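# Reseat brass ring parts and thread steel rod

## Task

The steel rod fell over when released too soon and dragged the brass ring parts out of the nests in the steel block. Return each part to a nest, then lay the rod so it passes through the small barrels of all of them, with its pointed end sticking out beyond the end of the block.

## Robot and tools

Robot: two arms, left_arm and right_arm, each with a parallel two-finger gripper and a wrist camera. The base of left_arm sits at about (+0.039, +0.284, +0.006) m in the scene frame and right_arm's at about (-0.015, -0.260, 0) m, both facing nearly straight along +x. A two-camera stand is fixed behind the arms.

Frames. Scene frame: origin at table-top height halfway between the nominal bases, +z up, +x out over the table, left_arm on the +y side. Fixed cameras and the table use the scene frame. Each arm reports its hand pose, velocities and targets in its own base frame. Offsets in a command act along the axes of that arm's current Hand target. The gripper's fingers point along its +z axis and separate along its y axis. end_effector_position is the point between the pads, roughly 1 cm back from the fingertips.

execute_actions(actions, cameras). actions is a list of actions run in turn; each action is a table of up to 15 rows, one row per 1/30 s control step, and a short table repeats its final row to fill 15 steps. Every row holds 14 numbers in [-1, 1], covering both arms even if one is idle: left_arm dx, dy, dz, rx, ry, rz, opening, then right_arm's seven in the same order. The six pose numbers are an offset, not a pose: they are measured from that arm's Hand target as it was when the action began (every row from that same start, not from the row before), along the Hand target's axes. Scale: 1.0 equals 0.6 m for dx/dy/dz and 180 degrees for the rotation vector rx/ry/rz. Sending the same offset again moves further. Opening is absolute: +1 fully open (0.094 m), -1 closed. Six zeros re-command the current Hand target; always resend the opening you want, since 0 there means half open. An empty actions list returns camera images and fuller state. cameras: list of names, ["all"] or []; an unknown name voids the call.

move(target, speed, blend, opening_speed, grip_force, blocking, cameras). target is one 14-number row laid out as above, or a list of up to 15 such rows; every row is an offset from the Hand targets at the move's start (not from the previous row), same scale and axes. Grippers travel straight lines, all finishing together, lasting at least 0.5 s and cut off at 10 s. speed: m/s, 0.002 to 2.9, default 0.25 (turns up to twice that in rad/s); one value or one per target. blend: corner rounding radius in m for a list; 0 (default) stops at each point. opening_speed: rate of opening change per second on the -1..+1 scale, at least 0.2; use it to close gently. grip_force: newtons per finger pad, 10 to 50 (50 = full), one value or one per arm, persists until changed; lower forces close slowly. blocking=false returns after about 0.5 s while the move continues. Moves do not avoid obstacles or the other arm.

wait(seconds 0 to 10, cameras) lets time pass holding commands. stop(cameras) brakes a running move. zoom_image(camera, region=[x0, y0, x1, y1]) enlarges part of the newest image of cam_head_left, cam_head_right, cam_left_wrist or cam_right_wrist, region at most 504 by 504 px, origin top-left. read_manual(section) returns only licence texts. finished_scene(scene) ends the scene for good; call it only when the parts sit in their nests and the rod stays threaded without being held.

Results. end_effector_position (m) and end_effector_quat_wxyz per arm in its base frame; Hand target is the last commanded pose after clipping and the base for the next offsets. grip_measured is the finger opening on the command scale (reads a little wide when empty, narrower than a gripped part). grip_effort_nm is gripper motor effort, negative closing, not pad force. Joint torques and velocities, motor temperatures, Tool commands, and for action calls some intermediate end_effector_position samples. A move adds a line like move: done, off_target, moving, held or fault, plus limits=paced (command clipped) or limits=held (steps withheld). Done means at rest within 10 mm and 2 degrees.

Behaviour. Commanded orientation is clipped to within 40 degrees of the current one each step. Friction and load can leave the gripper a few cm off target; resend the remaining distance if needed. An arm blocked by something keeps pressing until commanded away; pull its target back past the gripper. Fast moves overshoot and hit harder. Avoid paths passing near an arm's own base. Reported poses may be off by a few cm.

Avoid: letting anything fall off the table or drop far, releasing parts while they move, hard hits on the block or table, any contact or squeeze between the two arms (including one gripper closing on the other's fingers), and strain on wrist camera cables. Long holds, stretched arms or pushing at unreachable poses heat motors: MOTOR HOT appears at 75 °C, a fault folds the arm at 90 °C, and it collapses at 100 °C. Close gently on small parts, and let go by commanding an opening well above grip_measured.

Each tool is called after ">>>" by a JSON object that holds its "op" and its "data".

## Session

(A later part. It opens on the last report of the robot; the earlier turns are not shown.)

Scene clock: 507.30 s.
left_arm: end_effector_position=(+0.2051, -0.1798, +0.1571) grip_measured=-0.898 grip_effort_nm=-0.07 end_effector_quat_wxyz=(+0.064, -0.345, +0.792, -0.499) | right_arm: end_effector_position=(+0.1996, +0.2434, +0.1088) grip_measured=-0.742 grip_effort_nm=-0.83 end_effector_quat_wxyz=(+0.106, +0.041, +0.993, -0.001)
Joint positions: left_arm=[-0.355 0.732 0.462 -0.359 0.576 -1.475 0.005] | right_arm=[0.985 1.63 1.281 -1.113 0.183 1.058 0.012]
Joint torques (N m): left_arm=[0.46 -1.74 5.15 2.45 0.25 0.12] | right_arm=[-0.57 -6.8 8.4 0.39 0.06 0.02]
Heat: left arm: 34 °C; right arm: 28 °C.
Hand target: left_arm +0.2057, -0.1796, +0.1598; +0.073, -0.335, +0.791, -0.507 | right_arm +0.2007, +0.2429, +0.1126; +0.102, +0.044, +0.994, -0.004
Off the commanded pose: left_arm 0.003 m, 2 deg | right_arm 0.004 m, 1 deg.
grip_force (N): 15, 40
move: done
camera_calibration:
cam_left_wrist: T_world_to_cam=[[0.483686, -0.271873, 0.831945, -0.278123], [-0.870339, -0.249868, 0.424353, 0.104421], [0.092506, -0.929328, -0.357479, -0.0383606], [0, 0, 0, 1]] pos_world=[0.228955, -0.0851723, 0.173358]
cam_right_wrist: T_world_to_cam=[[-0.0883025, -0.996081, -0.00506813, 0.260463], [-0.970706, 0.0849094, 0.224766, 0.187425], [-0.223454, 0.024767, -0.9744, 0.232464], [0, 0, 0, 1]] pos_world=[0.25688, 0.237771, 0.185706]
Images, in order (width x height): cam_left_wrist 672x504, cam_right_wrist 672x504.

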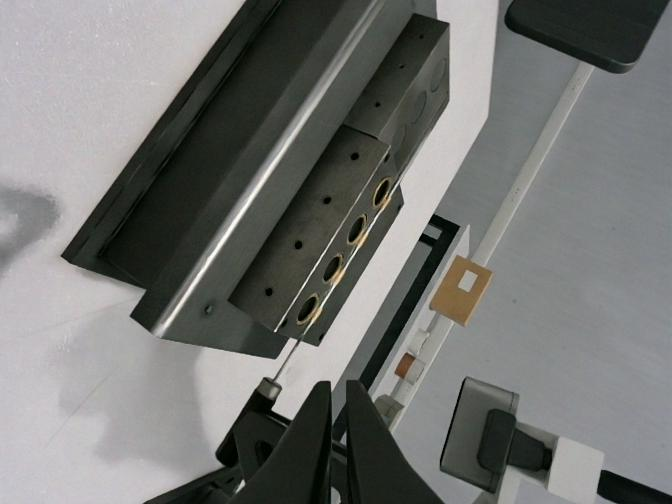

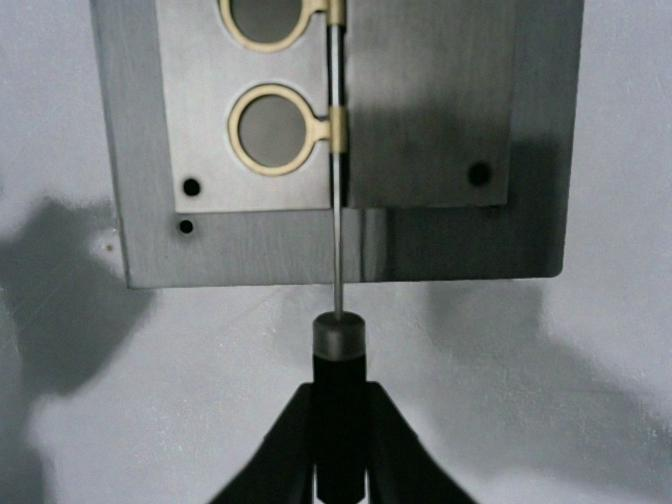

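>>> {"op": "move", "data": {"target": [0,0,0,0,0,0,-0.9, 0.0013,0,0.0066,0,0,0,-0.95], "speed": 0.02}}

>>> {"op": "move", "data": {"target": [0,0,0,0,0,0,-0.9, 0.0005,0,0.0026,0,0,0,-0.95], "speed": 0.02, "cameras": ["cam_left_wrist"]}}

>>> {"op": "zoom_image", "data": {"camera": "cam_left_wrist", "region": [340, 160, 420, 260]}}

>>> {"op": "zoom_image", "data": {"camera": "cam_left_wrist", "region": [280, 240, 360, 350]}}

Scene clock: 509.33 s.
left_arm: end_effector_position=(+0.2051, -0.1798, +0.1571) grip_measured=-0.898 grip_effort_nm=-0.07 end_effector_quat_wxyz=(+0.064, -0.345, +0.792, -0.499) | right_arm: end_effector_position=(+0.1995, +0.2435, +0.1088) grip_measured=-0.742 grip_effort_nm=-0.83 end_effector_quat_wxyz=(+0.106, +0.041, +0.994, -0.001)
Joint positions: left_arm=[-0.355 0.732 0.462 -0.359 0.576 -1.475 0.005] | right_arm=[0.985 1.63 1.281 -1.113 0.183 1.058 0.012]
Joint torques (N m): left_arm=[0.54 -1.74 5.23 2.44 0.27 0.13] | right_arm=[-0.57 -6.61 7.1 0.53 0.08 0.02]
Heat: left arm: 34 °C; right arm: 28 °C.
Hand target: left_arm +0.2057, -0.1796, +0.1598; +0.073, -0.335, +0.791, -0.507 | right_arm +0.2007, +0.2429, +0.1085; +0.102, +0.044, +0.994, -0.004
Off the commanded pose: left_arm 0.003 m, 2 deg | right_arm 0.001 m, 1 deg.
grip_force (N): 15, 40
move: done

Scene clock: 510.03 s.
left_arm: end_effector_position=(+0.2051, -0.1798, +0.1571) grip_measured=-0.898 grip_effort_nm=-0.07 end_effector_quat_wxyz=(+0.064, -0.345, +0.792, -0.499) | right_arm: end_effector_position=(+0.1995, +0.2435, +0.1088) grip_measured=-0.742 grip_effort_nm=-0.83 end_effector_quat_wxyz=(+0.106, +0.041, +0.994, -0.001)
Joint positions: left_arm=[-0.355 0.732 0.462 -0.359 0.576 -1.475 0.005] | right_arm=[0.985 1.63 1.281 -1.113 0.183 1.058 0.012]
Joint torques (N m): left_arm=[0.64 -1.92 5.03 2.46 0.27 0.14] | right_arm=[-0.58 -6.56 6.63 0.6 0.08 0.02]
Heat: left arm: 34 °C; right arm: 28 °C.
Hand target: left_arm +0.2057, -0.1796, +0.1598; +0.073, -0.335, +0.791, -0.507 | right_arm +0.2007, +0.2429, +0.1069; +0.102, +0.044, +0.994, -0.004
Off the commanded pose: left_arm 0.003 m, 2 deg | right_arm 0.002 m, 1 deg.
grip_force (N): 15, 40
move: done
camera_calibration:
cam_left_wrist: T_world_to_cam=[[0.483686, -0.271873, 0.831945, -0.278123], [-0.870339, -0.249868, 0.424353, 0.104421], [0.092506, -0.929328, -0.357479, -0.0383606], [0, 0, 0, 1]] pos_world=[0.228955, -0.0851723, 0.173358]
Images, in order (width x height): cam_left_wrist 672x504.

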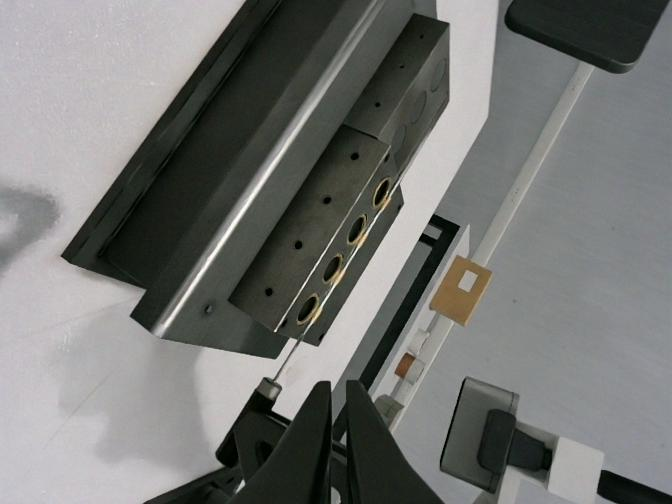

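Scaled by 5.040 from the camera's 672x504 image, which has a finer 960x720 frame.

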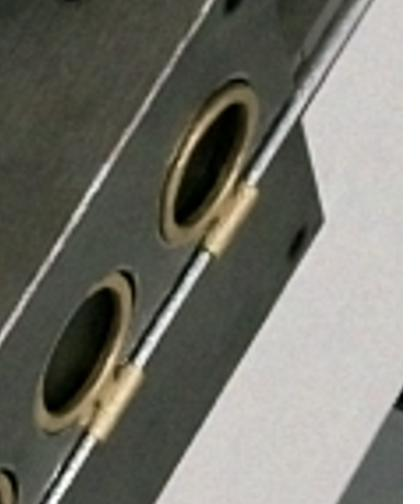

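Scaled by 4.582 from the camera's 672x504 image, which has a finer 960x720 frame.

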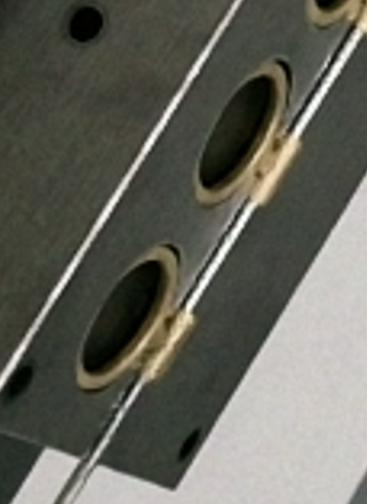

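>>> {"op": "move", "data": {"target": [0,0,0,0,0,0,-0.9, 0.0006,0,0.0032,0,0,0,-0.95], "speed": 0.02}}

>>> {"op": "move", "data": {"target": [0,0,0,0,0,0,-0.9, 0.0004,0,0.002,0,0,0,-0.95], "speed": 0.02}}

Scene clock: 511.37 s.
left_arm: end_effector_position=(+0.2051, -0.1798, +0.1571) grip_measured=-0.898 grip_effort_nm=-0.07 end_effector_quat_wxyz=(+0.064, -0.345, +0.792, -0.499) | right_arm: end_effector_position=(+0.1996, +0.2435, +0.1088) grip_measured=-0.742 grip_effort_nm=-0.83 end_effector_quat_wxyz=(+0.106, +0.041, +0.993, -0.001)
Joint positions: left_arm=[-0.355 0.732 0.462 -0.359 0.576 -1.475 0.005] | right_arm=[0.985 1.63 1.281 -1.113 0.183 1.058 0.012]
Joint torques (N m): left_arm=[0.61 -1.88 5.15 2.45 0.26 0.13] | right_arm=[-0.59 -6.48 6.05 0.68 0.08 0.02]
Heat: left arm: 34 °C; right arm: 28 °C.
Hand target: left_arm +0.2057, -0.1796, +0.1598; +0.073, -0.335, +0.791, -0.507 | right_arm +0.2007, +0.2429, +0.1050; +0.102, +0.044, +0.994, -0.004
Off the commanded pose: left_arm 0.003 m, 2 deg | right_arm 0.004 m, 1 deg.
grip_force (N): 15, 40
move: done

Scene clock: 512.07 s.
left_arm: end_effector_position=(+0.2051, -0.1798, +0.1571) grip_measured=-0.898 grip_effort_nm=-0.07 end_effector_quat_wxyz=(+0.064, -0.345, +0.792, -0.499) | right_arm: end_effector_position=(+0.1996, +0.2435, +0.1088) grip_measured=-0.742 grip_effort_nm=-0.83 end_effector_quat_wxyz=(+0.106, +0.041, +0.993, -0.001)
Joint positions: left_arm=[-0.355 0.732 0.462 -0.359 0.576 -1.475 0.005] | right_arm=[0.985 1.63 1.281 -1.113 0.183 1.058 0.012]
Joint torques (N m): left_arm=[0.51 -1.8 5.23 2.44 0.26 0.11] | right_arm=[-0.58 -6.43 5.68 0.72 0.08 0.01]
Heat: left arm: 34 °C; right arm: 28 °C.
Hand target: left_arm +0.2057, -0.1796, +0.1598; +0.073, -0.335, +0.791, -0.507 | right_arm +0.2007, +0.2429, +0.1037; +0.102, +0.044, +0.994, -0.004
Off the commanded pose: left_arm 0.003 m, 2 deg | right_arm 0.005 m, 1 deg.
grip_force (N): 15, 40
move: done

>>> {"op": "move", "data": {"target": [0,0,0,0,0,0,-0.9, 0.0003,0,0.0017,0,0,0,-0.95], "speed": 0.02}}

>>> {"op": "move", "data": {"target": [0,0,0,0,0,0,-0.9, 0.0003,0,0.0013,0,0,0,-0.95], "speed": 0.02, "cameras": ["cam_left_wrist"]}}

>>> {"op": "zoom_image", "data": {"camera": "cam_left_wrist", "region": [340, 160, 420, 260]}}

>>> {"op": "zoom_image", "data": {"camera": "cam_left_wrist", "region": [280, 240, 360, 350]}}

Scene clock: 513.37 s.
left_arm: end_effector_position=(+0.2051, -0.1798, +0.1571) grip_measured=-0.898 grip_effort_nm=-0.07 end_effector_quat_wxyz=(+0.064, -0.345, +0.792, -0.499) | right_arm: end_effector_position=(+0.1996, +0.2435, +0.1081) grip_measured=-0.742 grip_effort_nm=-0.83 end_effector_quat_wxyz=(+0.106, +0.041, +0.993, -0.001)
Joint positions: left_arm=[-0.355 0.732 0.462 -0.359 0.576 -1.475 0.005] | right_arm=[0.985 1.63 1.278 -1.109 0.183 1.058 0.012]
Joint torques (N m): left_arm=[0.69 -1.89 5.26 2.45 0.25 0.15] | right_arm=[-0.59 -6.38 5.63 0.72 0.08 0.02]
Heat: left arm: 34 °C; right arm: 28 °C.
Hand target: left_arm +0.2057, -0.1796, +0.1598; +0.073, -0.335, +0.791, -0.507 | right_arm +0.2008, +0.2429, +0.1027; +0.102, +0.044, +0.994, -0.004
Off the commanded pose: left_arm 0.003 m, 2 deg | right_arm 0.006 m, 1 deg.
grip_force (N): 15, 40
move: done

Scene clock: 514.07 s.
left_arm: end_effector_position=(+0.2051, -0.1798, +0.1571) grip_measured=-0.898 grip_effort_nm=-0.07 end_effector_quat_wxyz=(+0.064, -0.345, +0.792, -0.499) | right_arm: end_effector_position=(+0.1996, +0.2436, +0.1081) grip_measured=-0.742 grip_effort_nm=-0.83 end_effector_quat_wxyz=(+0.106, +0.041, +0.993, -0.001)
Joint positions: left_arm=[-0.355 0.732 0.462 -0.359 0.576 -1.475 0.005] | right_arm=[0.985 1.63 1.278 -1.109 0.183 1.058 0.012]
Joint torques (N m): left_arm=[0.61 -1.78 5.16 2.42 0.28 0.17] | right_arm=[-0.59 -6.34 5.39 0.75 0.08 0.01]
Heat: left arm: 34 °C; right arm: 28 °C.
Hand target: left_arm +0.2057, -0.1796, +0.1598; +0.073, -0.335, +0.791, -0.507 | right_arm +0.2008, +0.2429, +0.1019; +0.102, +0.044, +0.994, -0.004
Off the commanded pose: left_arm 0.003 m, 2 deg | right_arm 0.006 m, 1 deg.
grip_force (N): 15, 40
move: done
camera_calibration:
cam_left_wrist: T_world_to_cam=[[0.483686, -0.271873, 0.831945, -0.278123], [-0.870339, -0.249868, 0.424353, 0.104421], [0.092506, -0.929328, -0.357479, -0.0383606], [0, 0, 0, 1]] pos_world=[0.228955, -0.0851723, 0.173358]
Images, in order (width x height): cam_left_wrist 672x504.

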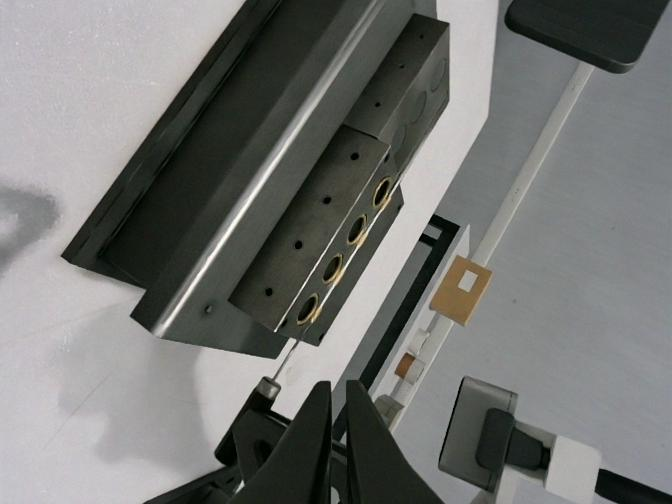

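Scaled by 5.040 from the camera's 672x504 image, which has a finer 960x720 frame.

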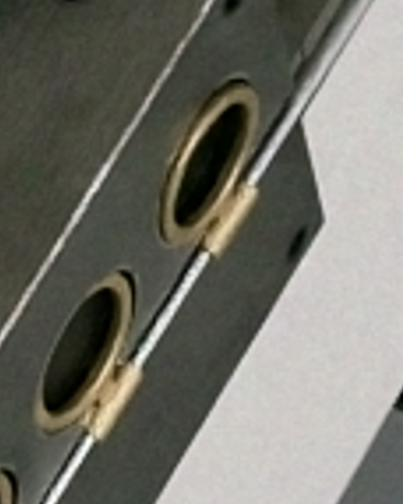

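Scaled by 4.582 from the camera's 672x504 image, which has a finer 960x720 frame.

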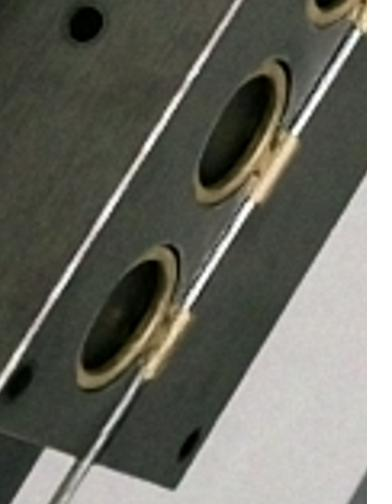

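>>> {"op": "move", "data": {"target": [0,0,0,0,0,0,-0.9, 0.006,-0.0022,-0.0029,0,0,0,-0.95], "speed": 0.02, "cameras": ["cam_left_wrist"]}}

>>> {"op": "zoom_image", "data": {"camera": "cam_left_wrist", "region": [340, 160, 420, 260]}}

Scene clock: 518.87 s.
left_arm: end_effector_position=(+0.2051, -0.1798, +0.1571) grip_measured=-0.898 grip_effort_nm=-0.07 end_effector_quat_wxyz=(+0.064, -0.345, +0.792, -0.499) | right_arm: end_effector_position=(+0.1994, +0.2433, +0.1060) grip_measured=-0.742 grip_effort_nm=-0.83 end_effector_quat_wxyz=(+0.106, +0.041, +0.993, -0.001)
Joint positions: left_arm=[-0.355 0.732 0.462 -0.359 0.576 -1.475 0.005] | right_arm=[0.985 1.63 1.27 -1.101 0.183 1.058 0.012]
Joint torques (N m): left_arm=[0.59 -1.94 5.24 2.39 0.23 0.14] | right_arm=[0.23 -7.35 5.39 0.63 0.09 0.11]
Heat: left arm: 35 °C; right arm: 28 °C.
Hand target: left_arm +0.2057, -0.1796, +0.1598; +0.073, -0.335, +0.791, -0.507 | right_arm +0.1967, +0.2419, +0.1028; +0.102, +0.044, +0.994, -0.005
Off the commanded pose: left_arm 0.003 m, 2 deg | right_arm 0.004 m, 1 deg.
grip_force (N): 15, 40
move: done
camera_calibration:
cam_left_wrist: T_world_to_cam=[[0.483686, -0.271873, 0.831945, -0.278123], [-0.870339, -0.249868, 0.424353, 0.104421], [0.092506, -0.929328, -0.357479, -0.0383606], [0, 0, 0, 1]] pos_world=[0.228955, -0.0851723, 0.173358]
Images, in order (width x height): cam_left_wrist 672x504.

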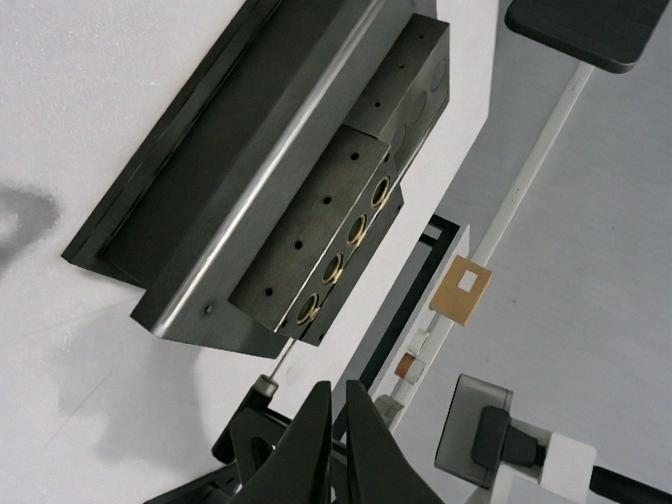

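Scaled by 5.040 from the camera's 672x504 image, which has a finer 960x720 frame.

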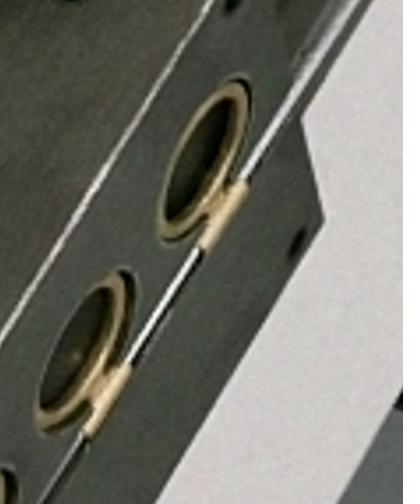

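>>> {"op": "zoom_image", "data": {"camera": "cam_left_wrist", "region": [280, 240, 360, 350]}}

>>> {"op": "zoom_image", "data": {"camera": "cam_left_wrist", "region": [360, 160, 410, 215]}}

Scaled by 4.582 from the camera's 672x504 image, which has a finer 960x720 frame.

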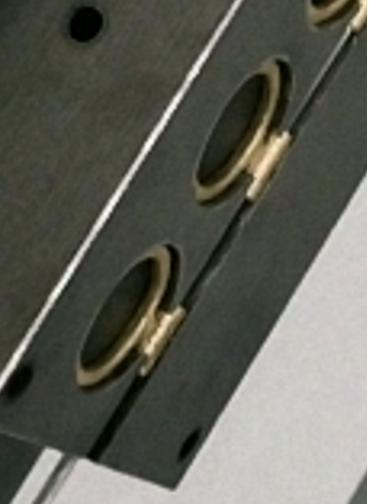

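Scaled by 9.164 from the camera's 672x504 image, which has a finer 960x720 frame.

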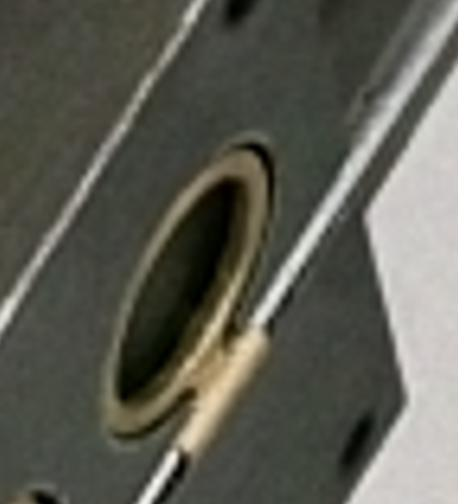

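>>> {"op": "move", "data": {"target": [0,0,0,0,0,0,-0.9, -0.0094,0.0024,-0.0049,0,0.003,0,-0.95], "speed": 0.02}}

>>> {"op": "move", "data": {"target": [0,0,0,0,0,0,-0.9, -0.0056,0.001,-0.0035,0,0,0,-0.95], "speed": 0.02, "cameras": ["cam_left_wrist"]}}

>>> {"op": "zoom_image", "data": {"camera": "cam_left_wrist", "region": [280, 140, 440, 350]}}

Scene clock: 523.73 s.
left_arm: end_effector_position=(+0.2051, -0.1798, +0.1571) grip_measured=-0.898 grip_effort_nm=-0.07 end_effector_quat_wxyz=(+0.064, -0.345, +0.792, -0.499) | right_arm: end_effector_position=(+0.2008, +0.2422, +0.1062) grip_measured=-0.742 grip_effort_nm=-0.83 end_effector_quat_wxyz=(+0.104, +0.043, +0.994, +0.000)
Joint positions: left_arm=[-0.355 0.732 0.462 -0.359 0.576 -1.475 0.005] | right_arm=[0.977 1.63 1.272 -1.103 0.178 1.054 0.012]
Joint torques (N m): left_arm=[0.7 -1.8 5.15 2.42 0.24 0.12] | right_arm=[-0.59 -6.02 8.17 0.46 0.04 -0.02]
Heat: left arm: 35 °C; right arm: 28 °C.
Hand target: left_arm +0.2057, -0.1796, +0.1598; +0.073, -0.335, +0.791, -0.507 | right_arm +0.2018, +0.2429, +0.1068; +0.097, +0.044, +0.994, -0.004
Off the commanded pose: left_arm 0.003 m, 2 deg | right_arm 0.001 m, 1 deg.
grip_force (N): 15, 40
move: done

Scene clock: 524.53 s.
left_arm: end_effector_position=(+0.2051, -0.1798, +0.1571) grip_measured=-0.898 grip_effort_nm=-0.07 end_effector_quat_wxyz=(+0.064, -0.345, +0.792, -0.499) | right_arm: end_effector_position=(+0.2012, +0.2421, +0.1078) grip_measured=-0.742 grip_effort_nm=-0.83 end_effector_quat_wxyz=(+0.099, +0.043, +0.994, +0.000)
Joint positions: left_arm=[-0.355 0.732 0.462 -0.359 0.576 -1.475 0.005] | right_arm=[0.97 1.635 1.285 -1.116 0.168 1.048 0.012]
Joint torques (N m): left_arm=[0.5 -1.81 5.2 2.47 0.25 0.14] | right_arm=[-0.61 -6.05 8.51 0.48 0.13 -0.03]
Heat: left arm: 35 °C; right arm: 28 °C.
Hand target: left_arm +0.2057, -0.1796, +0.1598; +0.073, -0.335, +0.791, -0.507 | right_arm +0.2047, +0.2432, +0.1096; +0.097, +0.044, +0.994, -0.004
Off the commanded pose: left_arm 0.003 m, 2 deg | right_arm 0.004 m, 0 deg.
grip_force (N): 15, 40
move: done
camera_calibration:
cam_left_wrist: T_world_to_cam=[[0.483686, -0.271873, 0.831945, -0.278123], [-0.870339, -0.249868, 0.424353, 0.104421], [0.092506, -0.929328, -0.357479, -0.0383606], [0, 0, 0, 1]] pos_world=[0.228955, -0.0851723, 0.173358]
Images, in order (width x height): cam_left_wrist 672x504.

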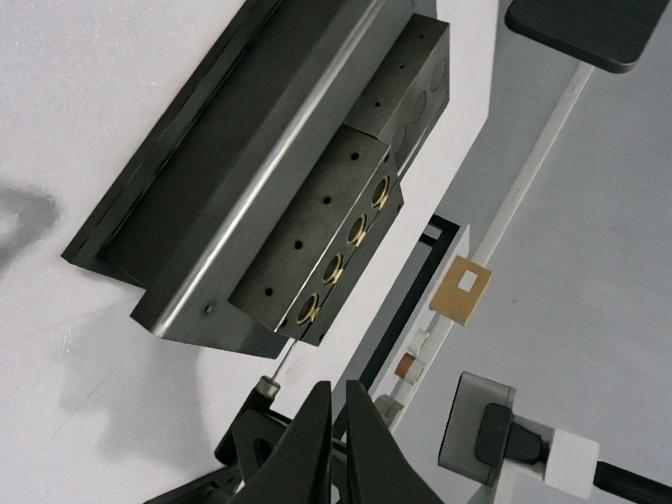

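Scaled by 2.400 from the camera's 672x504 image, which has a finer 960x720 frame.

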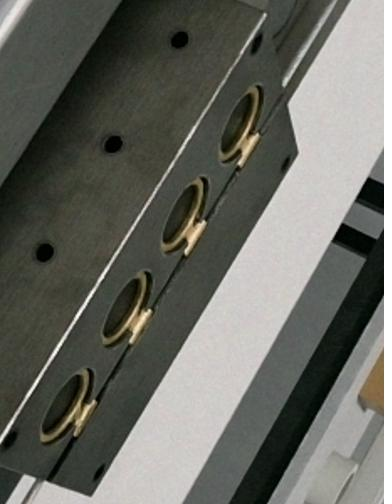

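>>> {"op": "move", "data": {"target": [0,0,0,0,0,0,-0.9, -0.0082,0.0001,0.0016,0,0,0,-0.95], "speed": 0.02, "cameras": ["cam_left_wrist"]}}

>>> {"op": "zoom_image", "data": {"camera": "cam_left_wrist", "region": [280, 140, 440, 350]}}

Scene clock: 526.27 s.
left_arm: end_effector_position=(+0.2051, -0.1798, +0.1571) grip_measured=-0.898 grip_effort_nm=-0.07 end_effector_quat_wxyz=(+0.064, -0.345, +0.792, -0.499) | right_arm: end_effector_position=(+0.2047, +0.2416, +0.1081) grip_measured=-0.742 grip_effort_nm=-0.84 end_effector_quat_wxyz=(+0.096, +0.042, +0.994, -0.001)
Joint positions: left_arm=[-0.355 0.732 0.462 -0.359 0.576 -1.475 0.005] | right_arm=[0.957 1.643 1.296 -1.12 0.163 1.033 0.012]
Joint torques (N m): left_arm=[0.51 -1.95 5.33 2.46 0.23 0.15] | right_arm=[-0.64 -6.04 8.47 0.53 0.16 -0.03]
Heat: left arm: 35 °C; right arm: 28 °C.
Hand target: left_arm +0.2057, -0.1796, +0.1598; +0.073, -0.335, +0.791, -0.507 | right_arm +0.2097, +0.2428, +0.1095; +0.097, +0.044, +0.994, -0.004
Off the commanded pose: left_arm 0.003 m, 2 deg | right_arm 0.005 m, 1 deg.
grip_force (N): 15, 40
move: done
camera_calibration:
cam_left_wrist: T_world_to_cam=[[0.483686, -0.271873, 0.831945, -0.278123], [-0.870339, -0.249868, 0.424353, 0.104421], [0.092506, -0.929328, -0.357479, -0.0383606], [0, 0, 0, 1]] pos_world=[0.228955, -0.0851723, 0.173358]
Images, in order (width x height): cam_left_wrist 672x504.

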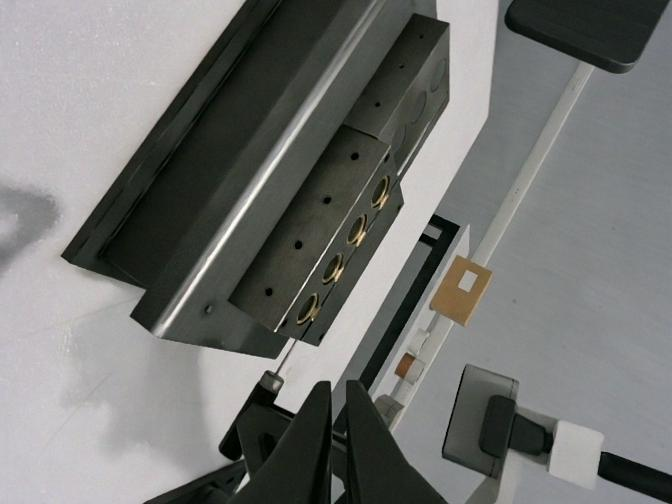

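Scaled by 2.400 from the camera's 672x504 image, which has a finer 960x720 frame.

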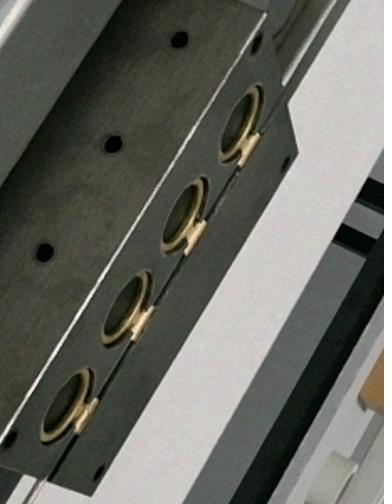

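>>> {"op": "move", "data": {"target": [0,0,0,0,0,0,-0.9, -0.0082,0.0001,0.0016,0,0,0,-0.95], "speed": 0.02, "cameras": ["cam_left_wrist","cam_right_wrist"]}}

>>> {"op": "zoom_image", "data": {"camera": "cam_left_wrist", "region": [280, 140, 440, 350]}}

Scene clock: 528.53 s.
left_arm: end_effector_position=(+0.2051, -0.1798, +0.1571) grip_measured=-0.898 grip_effort_nm=-0.07 end_effector_quat_wxyz=(+0.064, -0.345, +0.792, -0.499) | right_arm: end_effector_position=(+0.2094, +0.2412, +0.1083) grip_measured=-0.742 grip_effort_nm=-0.83 end_effector_quat_wxyz=(+0.096, +0.041, +0.995, -0.001)
Joint positions: left_arm=[-0.355 0.732 0.462 -0.359 0.576 -1.475 0.005] | right_arm=[0.943 1.652 1.306 -1.12 0.161 1.018 0.012]
Joint torques (N m): left_arm=[0.51 -1.83 5.26 2.44 0.31 0.14] | right_arm=[-0.76 -6.11 8.39 0.54 0.16 -0.02]
Heat: left arm: 35 °C; right arm: 28 °C.
Hand target: left_arm +0.2057, -0.1796, +0.1598; +0.073, -0.335, +0.791, -0.507 | right_arm +0.2148, +0.2424, +0.1096; +0.097, +0.044, +0.994, -0.004
Off the commanded pose: left_arm 0.003 m, 2 deg | right_arm 0.006 m, 1 deg.
grip_force (N): 15, 40
move: done
camera_calibration:
cam_left_wrist: T_world_to_cam=[[0.483686, -0.271873, 0.831945, -0.278123], [-0.870339, -0.249868, 0.424353, 0.104421], [0.092506, -0.929328, -0.357479, -0.0383606], [0, 0, 0, 1]] pos_world=[0.228955, -0.0851723, 0.173358]
cam_right_wrist: T_world_to_cam=[[-0.0888536, -0.996035, -0.0043829, 0.259188], [-0.965876, 0.0850867, 0.244632, 0.194095], [-0.243289, 0.0259697, -0.969606, 0.237664], [0, 0, 0, 1]] pos_world=[0.268322, 0.235474, 0.184094]
Images, in order (width x height): cam_left_wrist 672x504, cam_right_wrist 672x504.

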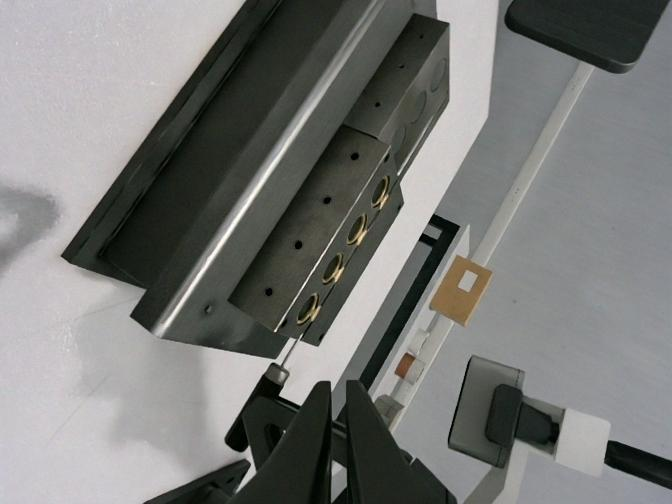

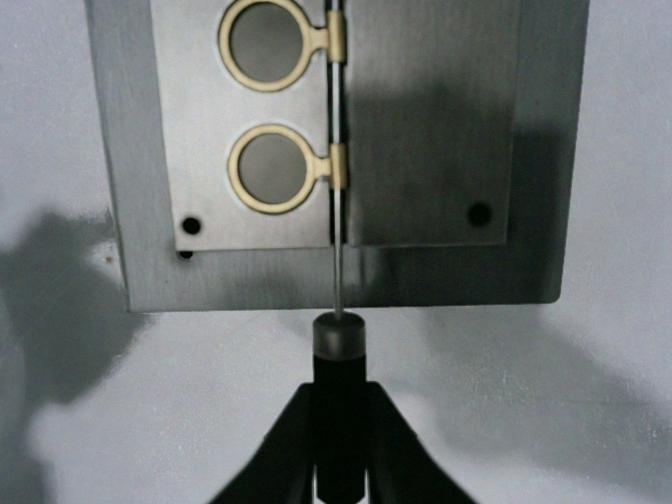

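Scaled by 2.400 from the camera's 672x504 image, which has a finer 960x720 frame.

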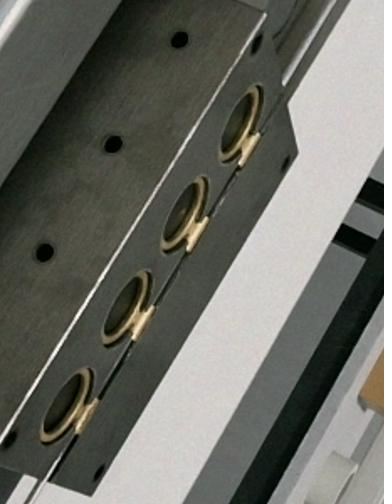

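>>> {"op": "move", "data": {"target": [0,0,0,0,0,0,-0.9, -0.0082,0.0001,0.0016,0,0,0,-0.95], "speed": 0.02, "cameras": ["cam_left_wrist","cam_right_wrist"]}}

>>> {"op": "zoom_image", "data": {"camera": "cam_left_wrist", "region": [280, 140, 440, 350]}}

Scene clock: 529.83 s.
left_arm: end_effector_position=(+0.2051, -0.1798, +0.1571) grip_measured=-0.898 grip_effort_nm=-0.07 end_effector_quat_wxyz=(+0.064, -0.345, +0.792, -0.499) | right_arm: end_effector_position=(+0.2136, +0.2408, +0.1086) grip_measured=-0.742 grip_effort_nm=-0.84 end_effector_quat_wxyz=(+0.094, +0.041, +0.995, -0.001)
Joint positions: left_arm=[-0.355 0.732 0.462 -0.359 0.576 -1.475 0.005] | right_arm=[0.93 1.661 1.317 -1.121 0.157 1.004 0.012]
Joint torques (N m): left_arm=[0.65 -1.92 5.18 2.45 0.2 0.11] | right_arm=[-0.77 -6.13 8.4 0.56 0.19 0]
Heat: left arm: 35 °C; right arm: 28 °C.
Hand target: left_arm +0.2057, -0.1796, +0.1598; +0.073, -0.335, +0.791, -0.507 | right_arm +0.2197, +0.2421, +0.1097; +0.097, +0.044, +0.994, -0.004
Off the commanded pose: left_arm 0.003 m, 2 deg | right_arm 0.006 m, 1 deg.
grip_force (N): 15, 40
move: done
camera_calibration:
cam_left_wrist: T_world_to_cam=[[0.483686, -0.271873, 0.831945, -0.278123], [-0.870339, -0.249868, 0.424353, 0.104421], [0.092506, -0.929328, -0.357479, -0.0383606], [0, 0, 0, 1]] pos_world=[0.228955, -0.0851723, 0.173358]
cam_right_wrist: T_world_to_cam=[[-0.0881936, -0.996092, -0.00466343, 0.259076], [-0.965126, 0.0842916, 0.247843, 0.197859], [-0.246481, 0.026359, -0.968789, 0.239394], [0, 0, 0, 1]] pos_world=[0.272813, 0.235076, 0.184092]
Images, in order (width x height): cam_left_wrist 672x504, cam_right_wrist 672x504.

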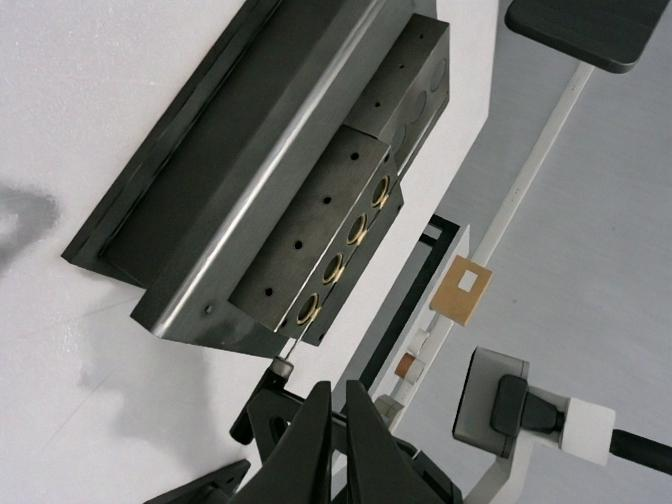

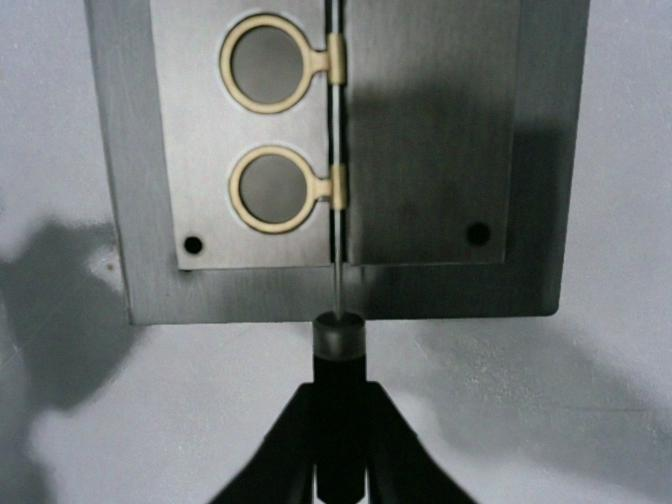

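Scaled by 2.400 from the camera's 672x504 image, which has a finer 960x720 frame.

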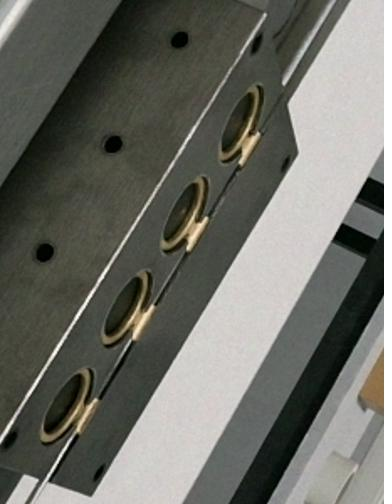

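>>> {"op": "move", "data": {"target": [0,0,0,0,0,0,-0.9, -0.008,0.0001,0.0028,0,0,0,-0.95], "speed": 0.02, "cameras": ["cam_left_wrist","cam_right_wrist"]}}

>>> {"op": "zoom_image", "data": {"camera": "cam_left_wrist", "region": [250, 140, 450, 400]}}

Scene clock: 531.13 s.
left_arm: end_effector_position=(+0.2051, -0.1798, +0.1571) grip_measured=-0.898 grip_effort_nm=-0.07 end_effector_quat_wxyz=(+0.064, -0.345, +0.792, -0.499) | right_arm: end_effector_position=(+0.2175, +0.2402, +0.1082) grip_measured=-0.742 grip_effort_nm=-0.83 end_effector_quat_wxyz=(+0.093, +0.040, +0.995, -0.001)
Joint positions: left_arm=[-0.355 0.732 0.462 -0.359 0.576 -1.475 0.005] | right_arm=[0.917 1.67 1.326 -1.122 0.153 0.99 0.012]
Joint torques (N m): left_arm=[0.51 -1.89 5.12 2.43 0.25 0.14] | right_arm=[-0.79 -6.16 8.28 0.61 0.23 -0.03]
Heat: left arm: 35 °C; right arm: 28 °C.
Hand target: left_arm +0.2057, -0.1796, +0.1598; +0.073, -0.335, +0.791, -0.507 | right_arm +0.2247, +0.2417, +0.1088; +0.097, +0.044, +0.994, -0.004
Off the commanded pose: left_arm 0.003 m, 2 deg | right_arm 0.007 m, 1 deg.
grip_force (N): 15, 40
move: done
camera_calibration:
cam_left_wrist: T_world_to_cam=[[0.483686, -0.271873, 0.831945, -0.278123], [-0.870339, -0.249868, 0.424353, 0.104421], [0.092506, -0.929328, -0.357479, -0.0383606], [0, 0, 0, 1]] pos_world=[0.228955, -0.0851723, 0.173358]
cam_right_wrist: T_world_to_cam=[[-0.0865388, -0.996243, -0.00341348, 0.25839], [-0.964356, 0.082908, 0.251283, 0.201541], [-0.250055, 0.0250375, -0.967908, 0.24109], [0, 0, 0, 1]] pos_world=[0.277004, 0.234674, 0.183591]
Images, in order (width x height): cam_left_wrist 672x504, cam_right_wrist 672x504.

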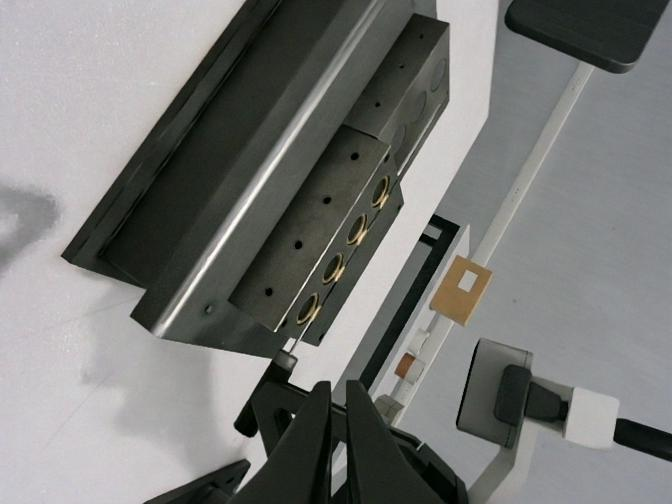

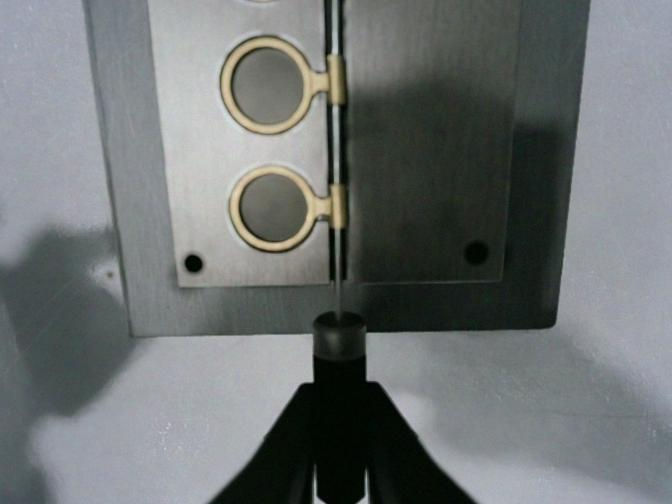

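Scaled by 1.938 from the camera's 672x504 image, which has a finer 960x720 frame.

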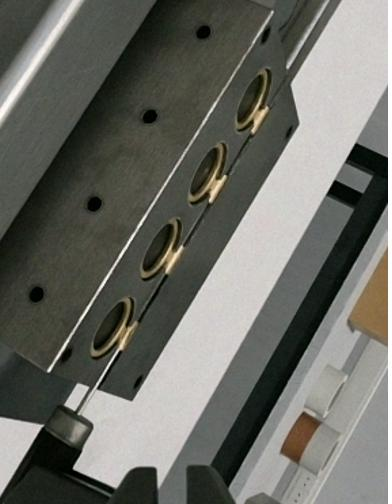

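>>> {"op": "move", "data": {"target": [0,0,0,0,0,0,-0.9, -0.0064,0.0001,0.0018,0,0,0,-0.95], "speed": 0.02, "cameras": ["cam_left_wrist","cam_right_wrist"]}}

>>> {"op": "zoom_image", "data": {"camera": "cam_left_wrist", "region": [250, 140, 450, 400]}}

Scene clock: 532.43 s.
left_arm: end_effector_position=(+0.2051, -0.1798, +0.1571) grip_measured=-0.898 grip_effort_nm=-0.07 end_effector_quat_wxyz=(+0.064, -0.345, +0.792, -0.499) | right_arm: end_effector_position=(+0.2192, +0.2401, +0.1075) grip_measured=-0.742 grip_effort_nm=-0.83 end_effector_quat_wxyz=(+0.089, +0.039, +0.995, -0.001)
Joint positions: left_arm=[-0.355 0.732 0.462 -0.359 0.576 -1.475 0.005] | right_arm=[0.909 1.677 1.332 -1.123 0.147 0.98 0.012]
Joint torques (N m): left_arm=[0.4 -1.95 5.03 2.42 0.23 0.18] | right_arm=[-1.05 -6.17 8.47 0.64 0.26 -0.01]
Heat: left arm: 35 °C; right arm: 28 °C.
Hand target: left_arm +0.2057, -0.1796, +0.1598; +0.073, -0.335, +0.791, -0.507 | right_arm +0.2288, +0.2415, +0.1087; +0.097, +0.044, +0.994, -0.004
Off the commanded pose: left_arm 0.003 m, 2 deg | right_arm 0.010 m, 1 deg.
grip_force (N): 15, 40
move: done
camera_calibration:
cam_left_wrist: T_world_to_cam=[[0.483686, -0.271873, 0.831945, -0.278123], [-0.870339, -0.249868, 0.424353, 0.104421], [0.092506, -0.929328, -0.357479, -0.0383606], [0, 0, 0, 1]] pos_world=[0.228955, -0.0851723, 0.173358]
cam_right_wrist: T_world_to_cam=[[-0.0845693, -0.996414, -0.00272882, 0.257941], [-0.962855, 0.0810156, 0.257578, 0.202799], [-0.256434, 0.0244107, -0.966254, 0.242194], [0, 0, 0, 1]] pos_world=[0.279187, 0.234674, 0.182488]
Images, in order (width x height): cam_left_wrist 672x504, cam_right_wrist 672x504.

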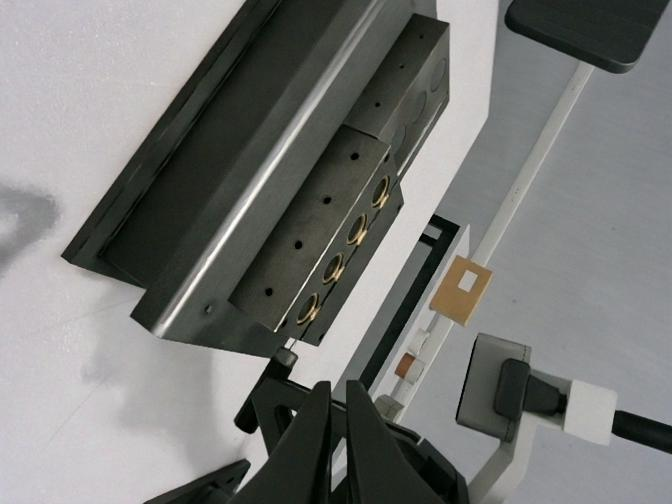

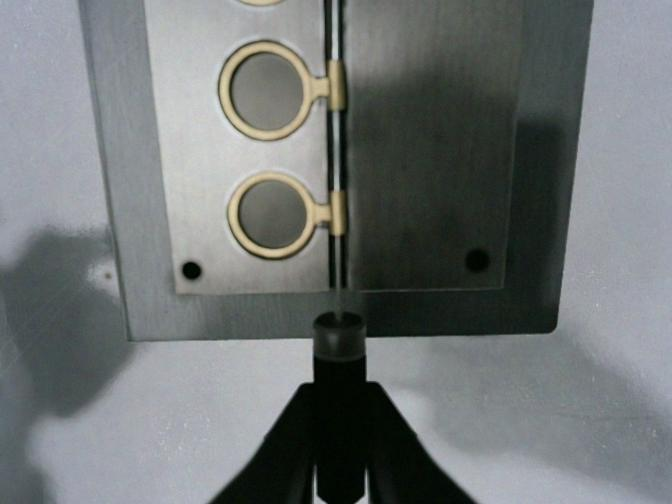

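Scaled by 1.938 from the camera's 672x504 image, which has a finer 960x720 frame.

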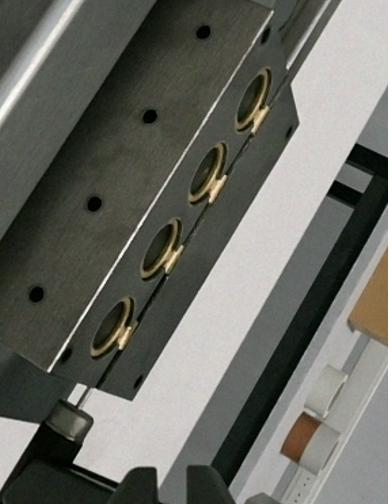

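>>> {"op": "move", "data": {"target": [0,0,0,0,0,0,-0.9, -0.0037,0.0003,-0.0018,0,0,0,-0.95], "speed": 0.02, "cameras": ["cam_left_wrist","cam_right_wrist"]}}

>>> {"op": "zoom_image", "data": {"camera": "cam_left_wrist", "region": [250, 220, 370, 400]}}

>>> {"op": "zoom_image", "data": {"camera": "cam_right_wrist", "region": [280, 230, 400, 370]}}

Scene clock: 535.03 s.
left_arm: end_effector_position=(+0.2051, -0.1798, +0.1571) grip_measured=-0.898 grip_effort_nm=-0.07 end_effector_quat_wxyz=(+0.064, -0.345, +0.792, -0.499) | right_arm: end_effector_position=(+0.2194, +0.2400, +0.1083) grip_measured=-0.742 grip_effort_nm=-0.83 end_effector_quat_wxyz=(+0.085, +0.039, +0.996, -0.002)
Joint positions: left_arm=[-0.355 0.732 0.462 -0.359 0.576 -1.475 0.005] | right_arm=[0.904 1.681 1.341 -1.133 0.14 0.975 0.012]
Joint torques (N m): left_arm=[0.57 -1.95 5.18 2.45 0.28 0.15] | right_arm=[-1.1 -6.27 8.57 0.66 0.35 -0.03]
Heat: left arm: 35 °C; right arm: 28 °C.
Hand target: left_arm +0.2057, -0.1796, +0.1598; +0.073, -0.335, +0.791, -0.507 | right_arm +0.2308, +0.2414, +0.1101; +0.097, +0.044, +0.994, -0.004
Off the commanded pose: left_arm 0.003 m, 2 deg | right_arm 0.012 m, 2 deg.
grip_force (N): 15, 40
move: off_target (right_arm)
camera_calibration:
cam_left_wrist: T_world_to_cam=[[0.483686, -0.271873, 0.831945, -0.278123], [-0.870339, -0.249868, 0.424353, 0.104421], [0.092506, -0.929328, -0.357479, -0.0383606], [0, 0, 0, 1]] pos_world=[0.228955, -0.0851723, 0.173358]
cam_right_wrist: T_world_to_cam=[[-0.0835868, -0.996499, -0.00177697, 0.257587], [-0.960785, 0.0801178, 0.265467, 0.201783], [-0.264395, 0.0238968, -0.964118, 0.244569], [0, 0, 0, 1]] pos_world=[0.280064, 0.234674, 0.182684]
Images, in order (width x height): cam_left_wrist 672x504, cam_right_wrist 672x504.

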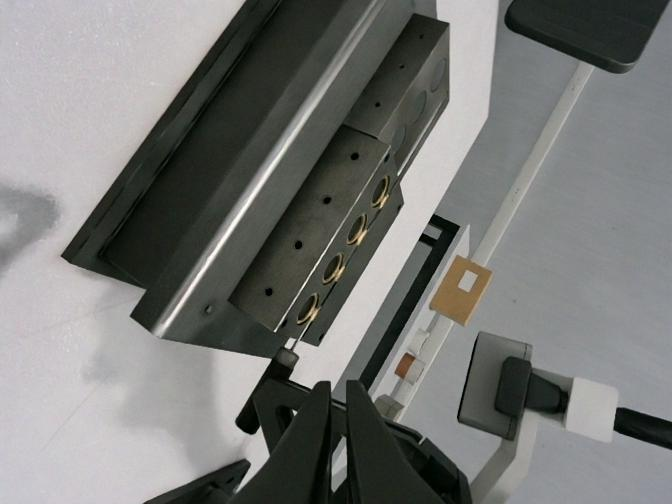

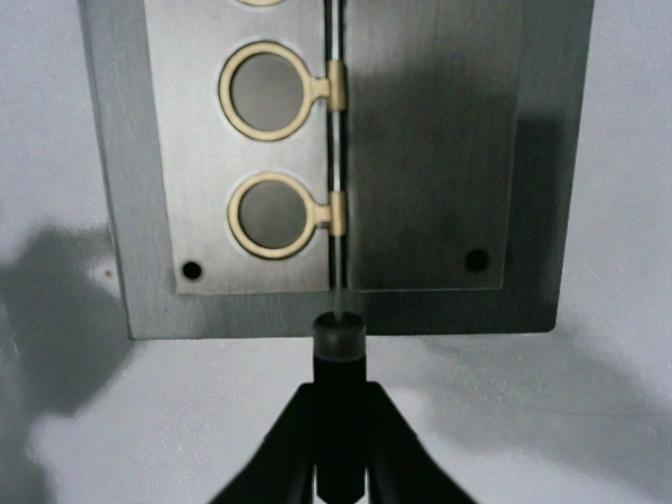

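Scaled by 2.800 from the camera's 672x504 image, which has a finer 960x720 frame.

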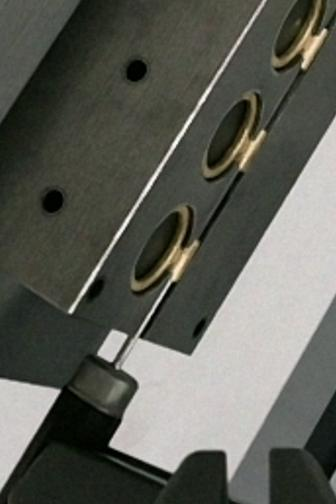

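Scaled by 3.600 from the camera's 672x504 image, which has a finer 960x720 frame.

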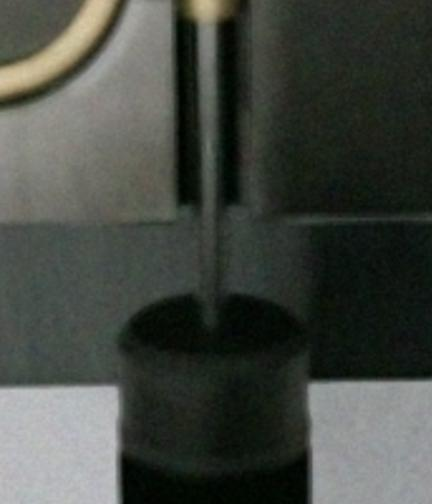

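>>> {"op": "zoom_image", "data": {"camera": "cam_left_wrist", "region": [380, 20, 480, 200]}}

Scaled by 2.800 from the camera's 672x504 image, which has a finer 960x720 frame.

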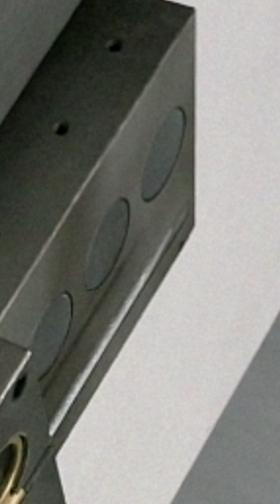

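>>> {"op": "move", "data": {"target": [0,0,0,0,0,0,-0.9, 0,0,0.0008,0,-0.006,0,-0.95], "speed": 0.02, "cameras": ["cam_left_wrist"]}}

>>> {"op": "zoom_image", "data": {"camera": "cam_left_wrist", "region": [250, 220, 370, 400]}}

>>> {"op": "zoom_image", "data": {"camera": "cam_left_wrist", "region": [340, 80, 460, 260]}}

Scene clock: 545.87 s.
left_arm: end_effector_position=(+0.2051, -0.1798, +0.1571) grip_measured=-0.898 grip_effort_nm=-0.07 end_effector_quat_wxyz=(+0.064, -0.345, +0.792, -0.499) | right_arm: end_effector_position=(+0.2195, +0.2400, +0.1083) grip_measured=-0.742 grip_effort_nm=-0.84 end_effector_quat_wxyz=(+0.085, +0.039, +0.996, -0.002)
Joint positions: left_arm=[-0.355 0.732 0.462 -0.359 0.576 -1.475 0.005] | right_arm=[0.904 1.681 1.341 -1.133 0.14 0.975 0.012]
Joint torques (N m): left_arm=[0.66 -1.92 5.09 2.44 0.27 0.16] | right_arm=[-0.35 -7.05 7.25 0.81 0.53 0.05]
Heat: left arm: 35 °C; right arm: 28 °C.
Hand target: left_arm +0.2057, -0.1796, +0.1598; +0.073, -0.335, +0.791, -0.507 | right_arm +0.2308, +0.2414, +0.1096; +0.107, +0.044, +0.993, -0.005
Off the commanded pose: left_arm 0.003 m, 2 deg | right_arm 0.012 m, 3 deg.
grip_force (N): 15, 40
move: off_target (right_arm)
camera_calibration:
cam_left_wrist: T_world_to_cam=[[0.483686, -0.271873, 0.831945, -0.278123], [-0.870339, -0.249868, 0.424353, 0.104421], [0.092506, -0.929328, -0.357479, -0.0383606], [0, 0, 0, 1]] pos_world=[0.228955, -0.0851723, 0.173358]
Images, in order (width x height): cam_left_wrist 672x504.

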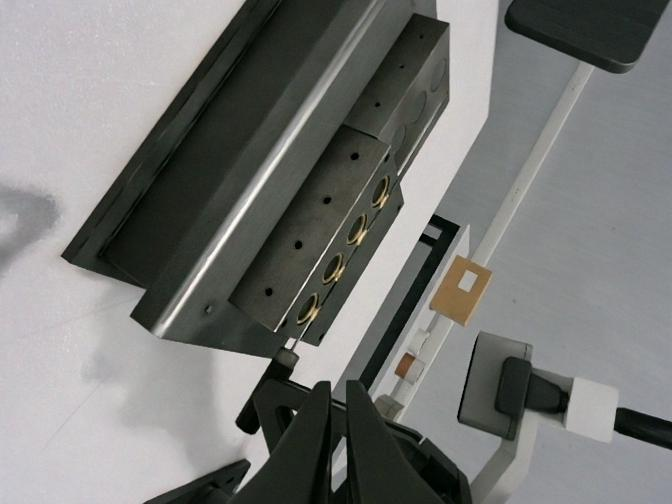

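Scaled by 2.800 from the camera's 672x504 image, which has a finer 960x720 frame.

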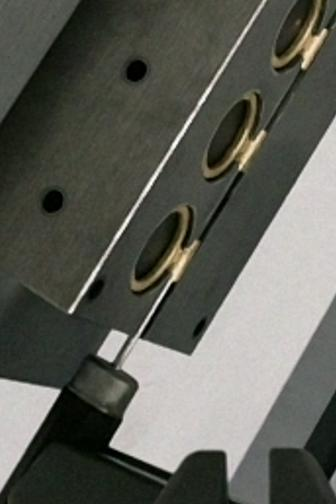

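Scaled by 2.800 from the camera's 672x504 image, which has a finer 960x720 frame.

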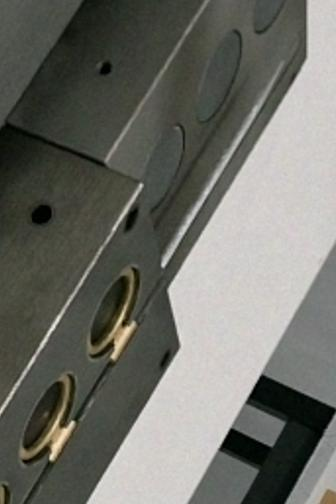

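>>> {"op": "zoom_image", "data": {"camera": "cam_left_wrist", "region": [395, 80, 455, 180]}}

Scaled by 5.040 from the camera's 672x504 image, which has a finer 960x720 frame.

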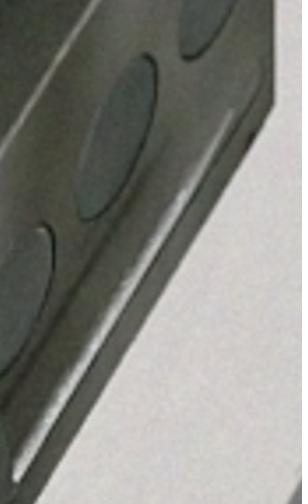

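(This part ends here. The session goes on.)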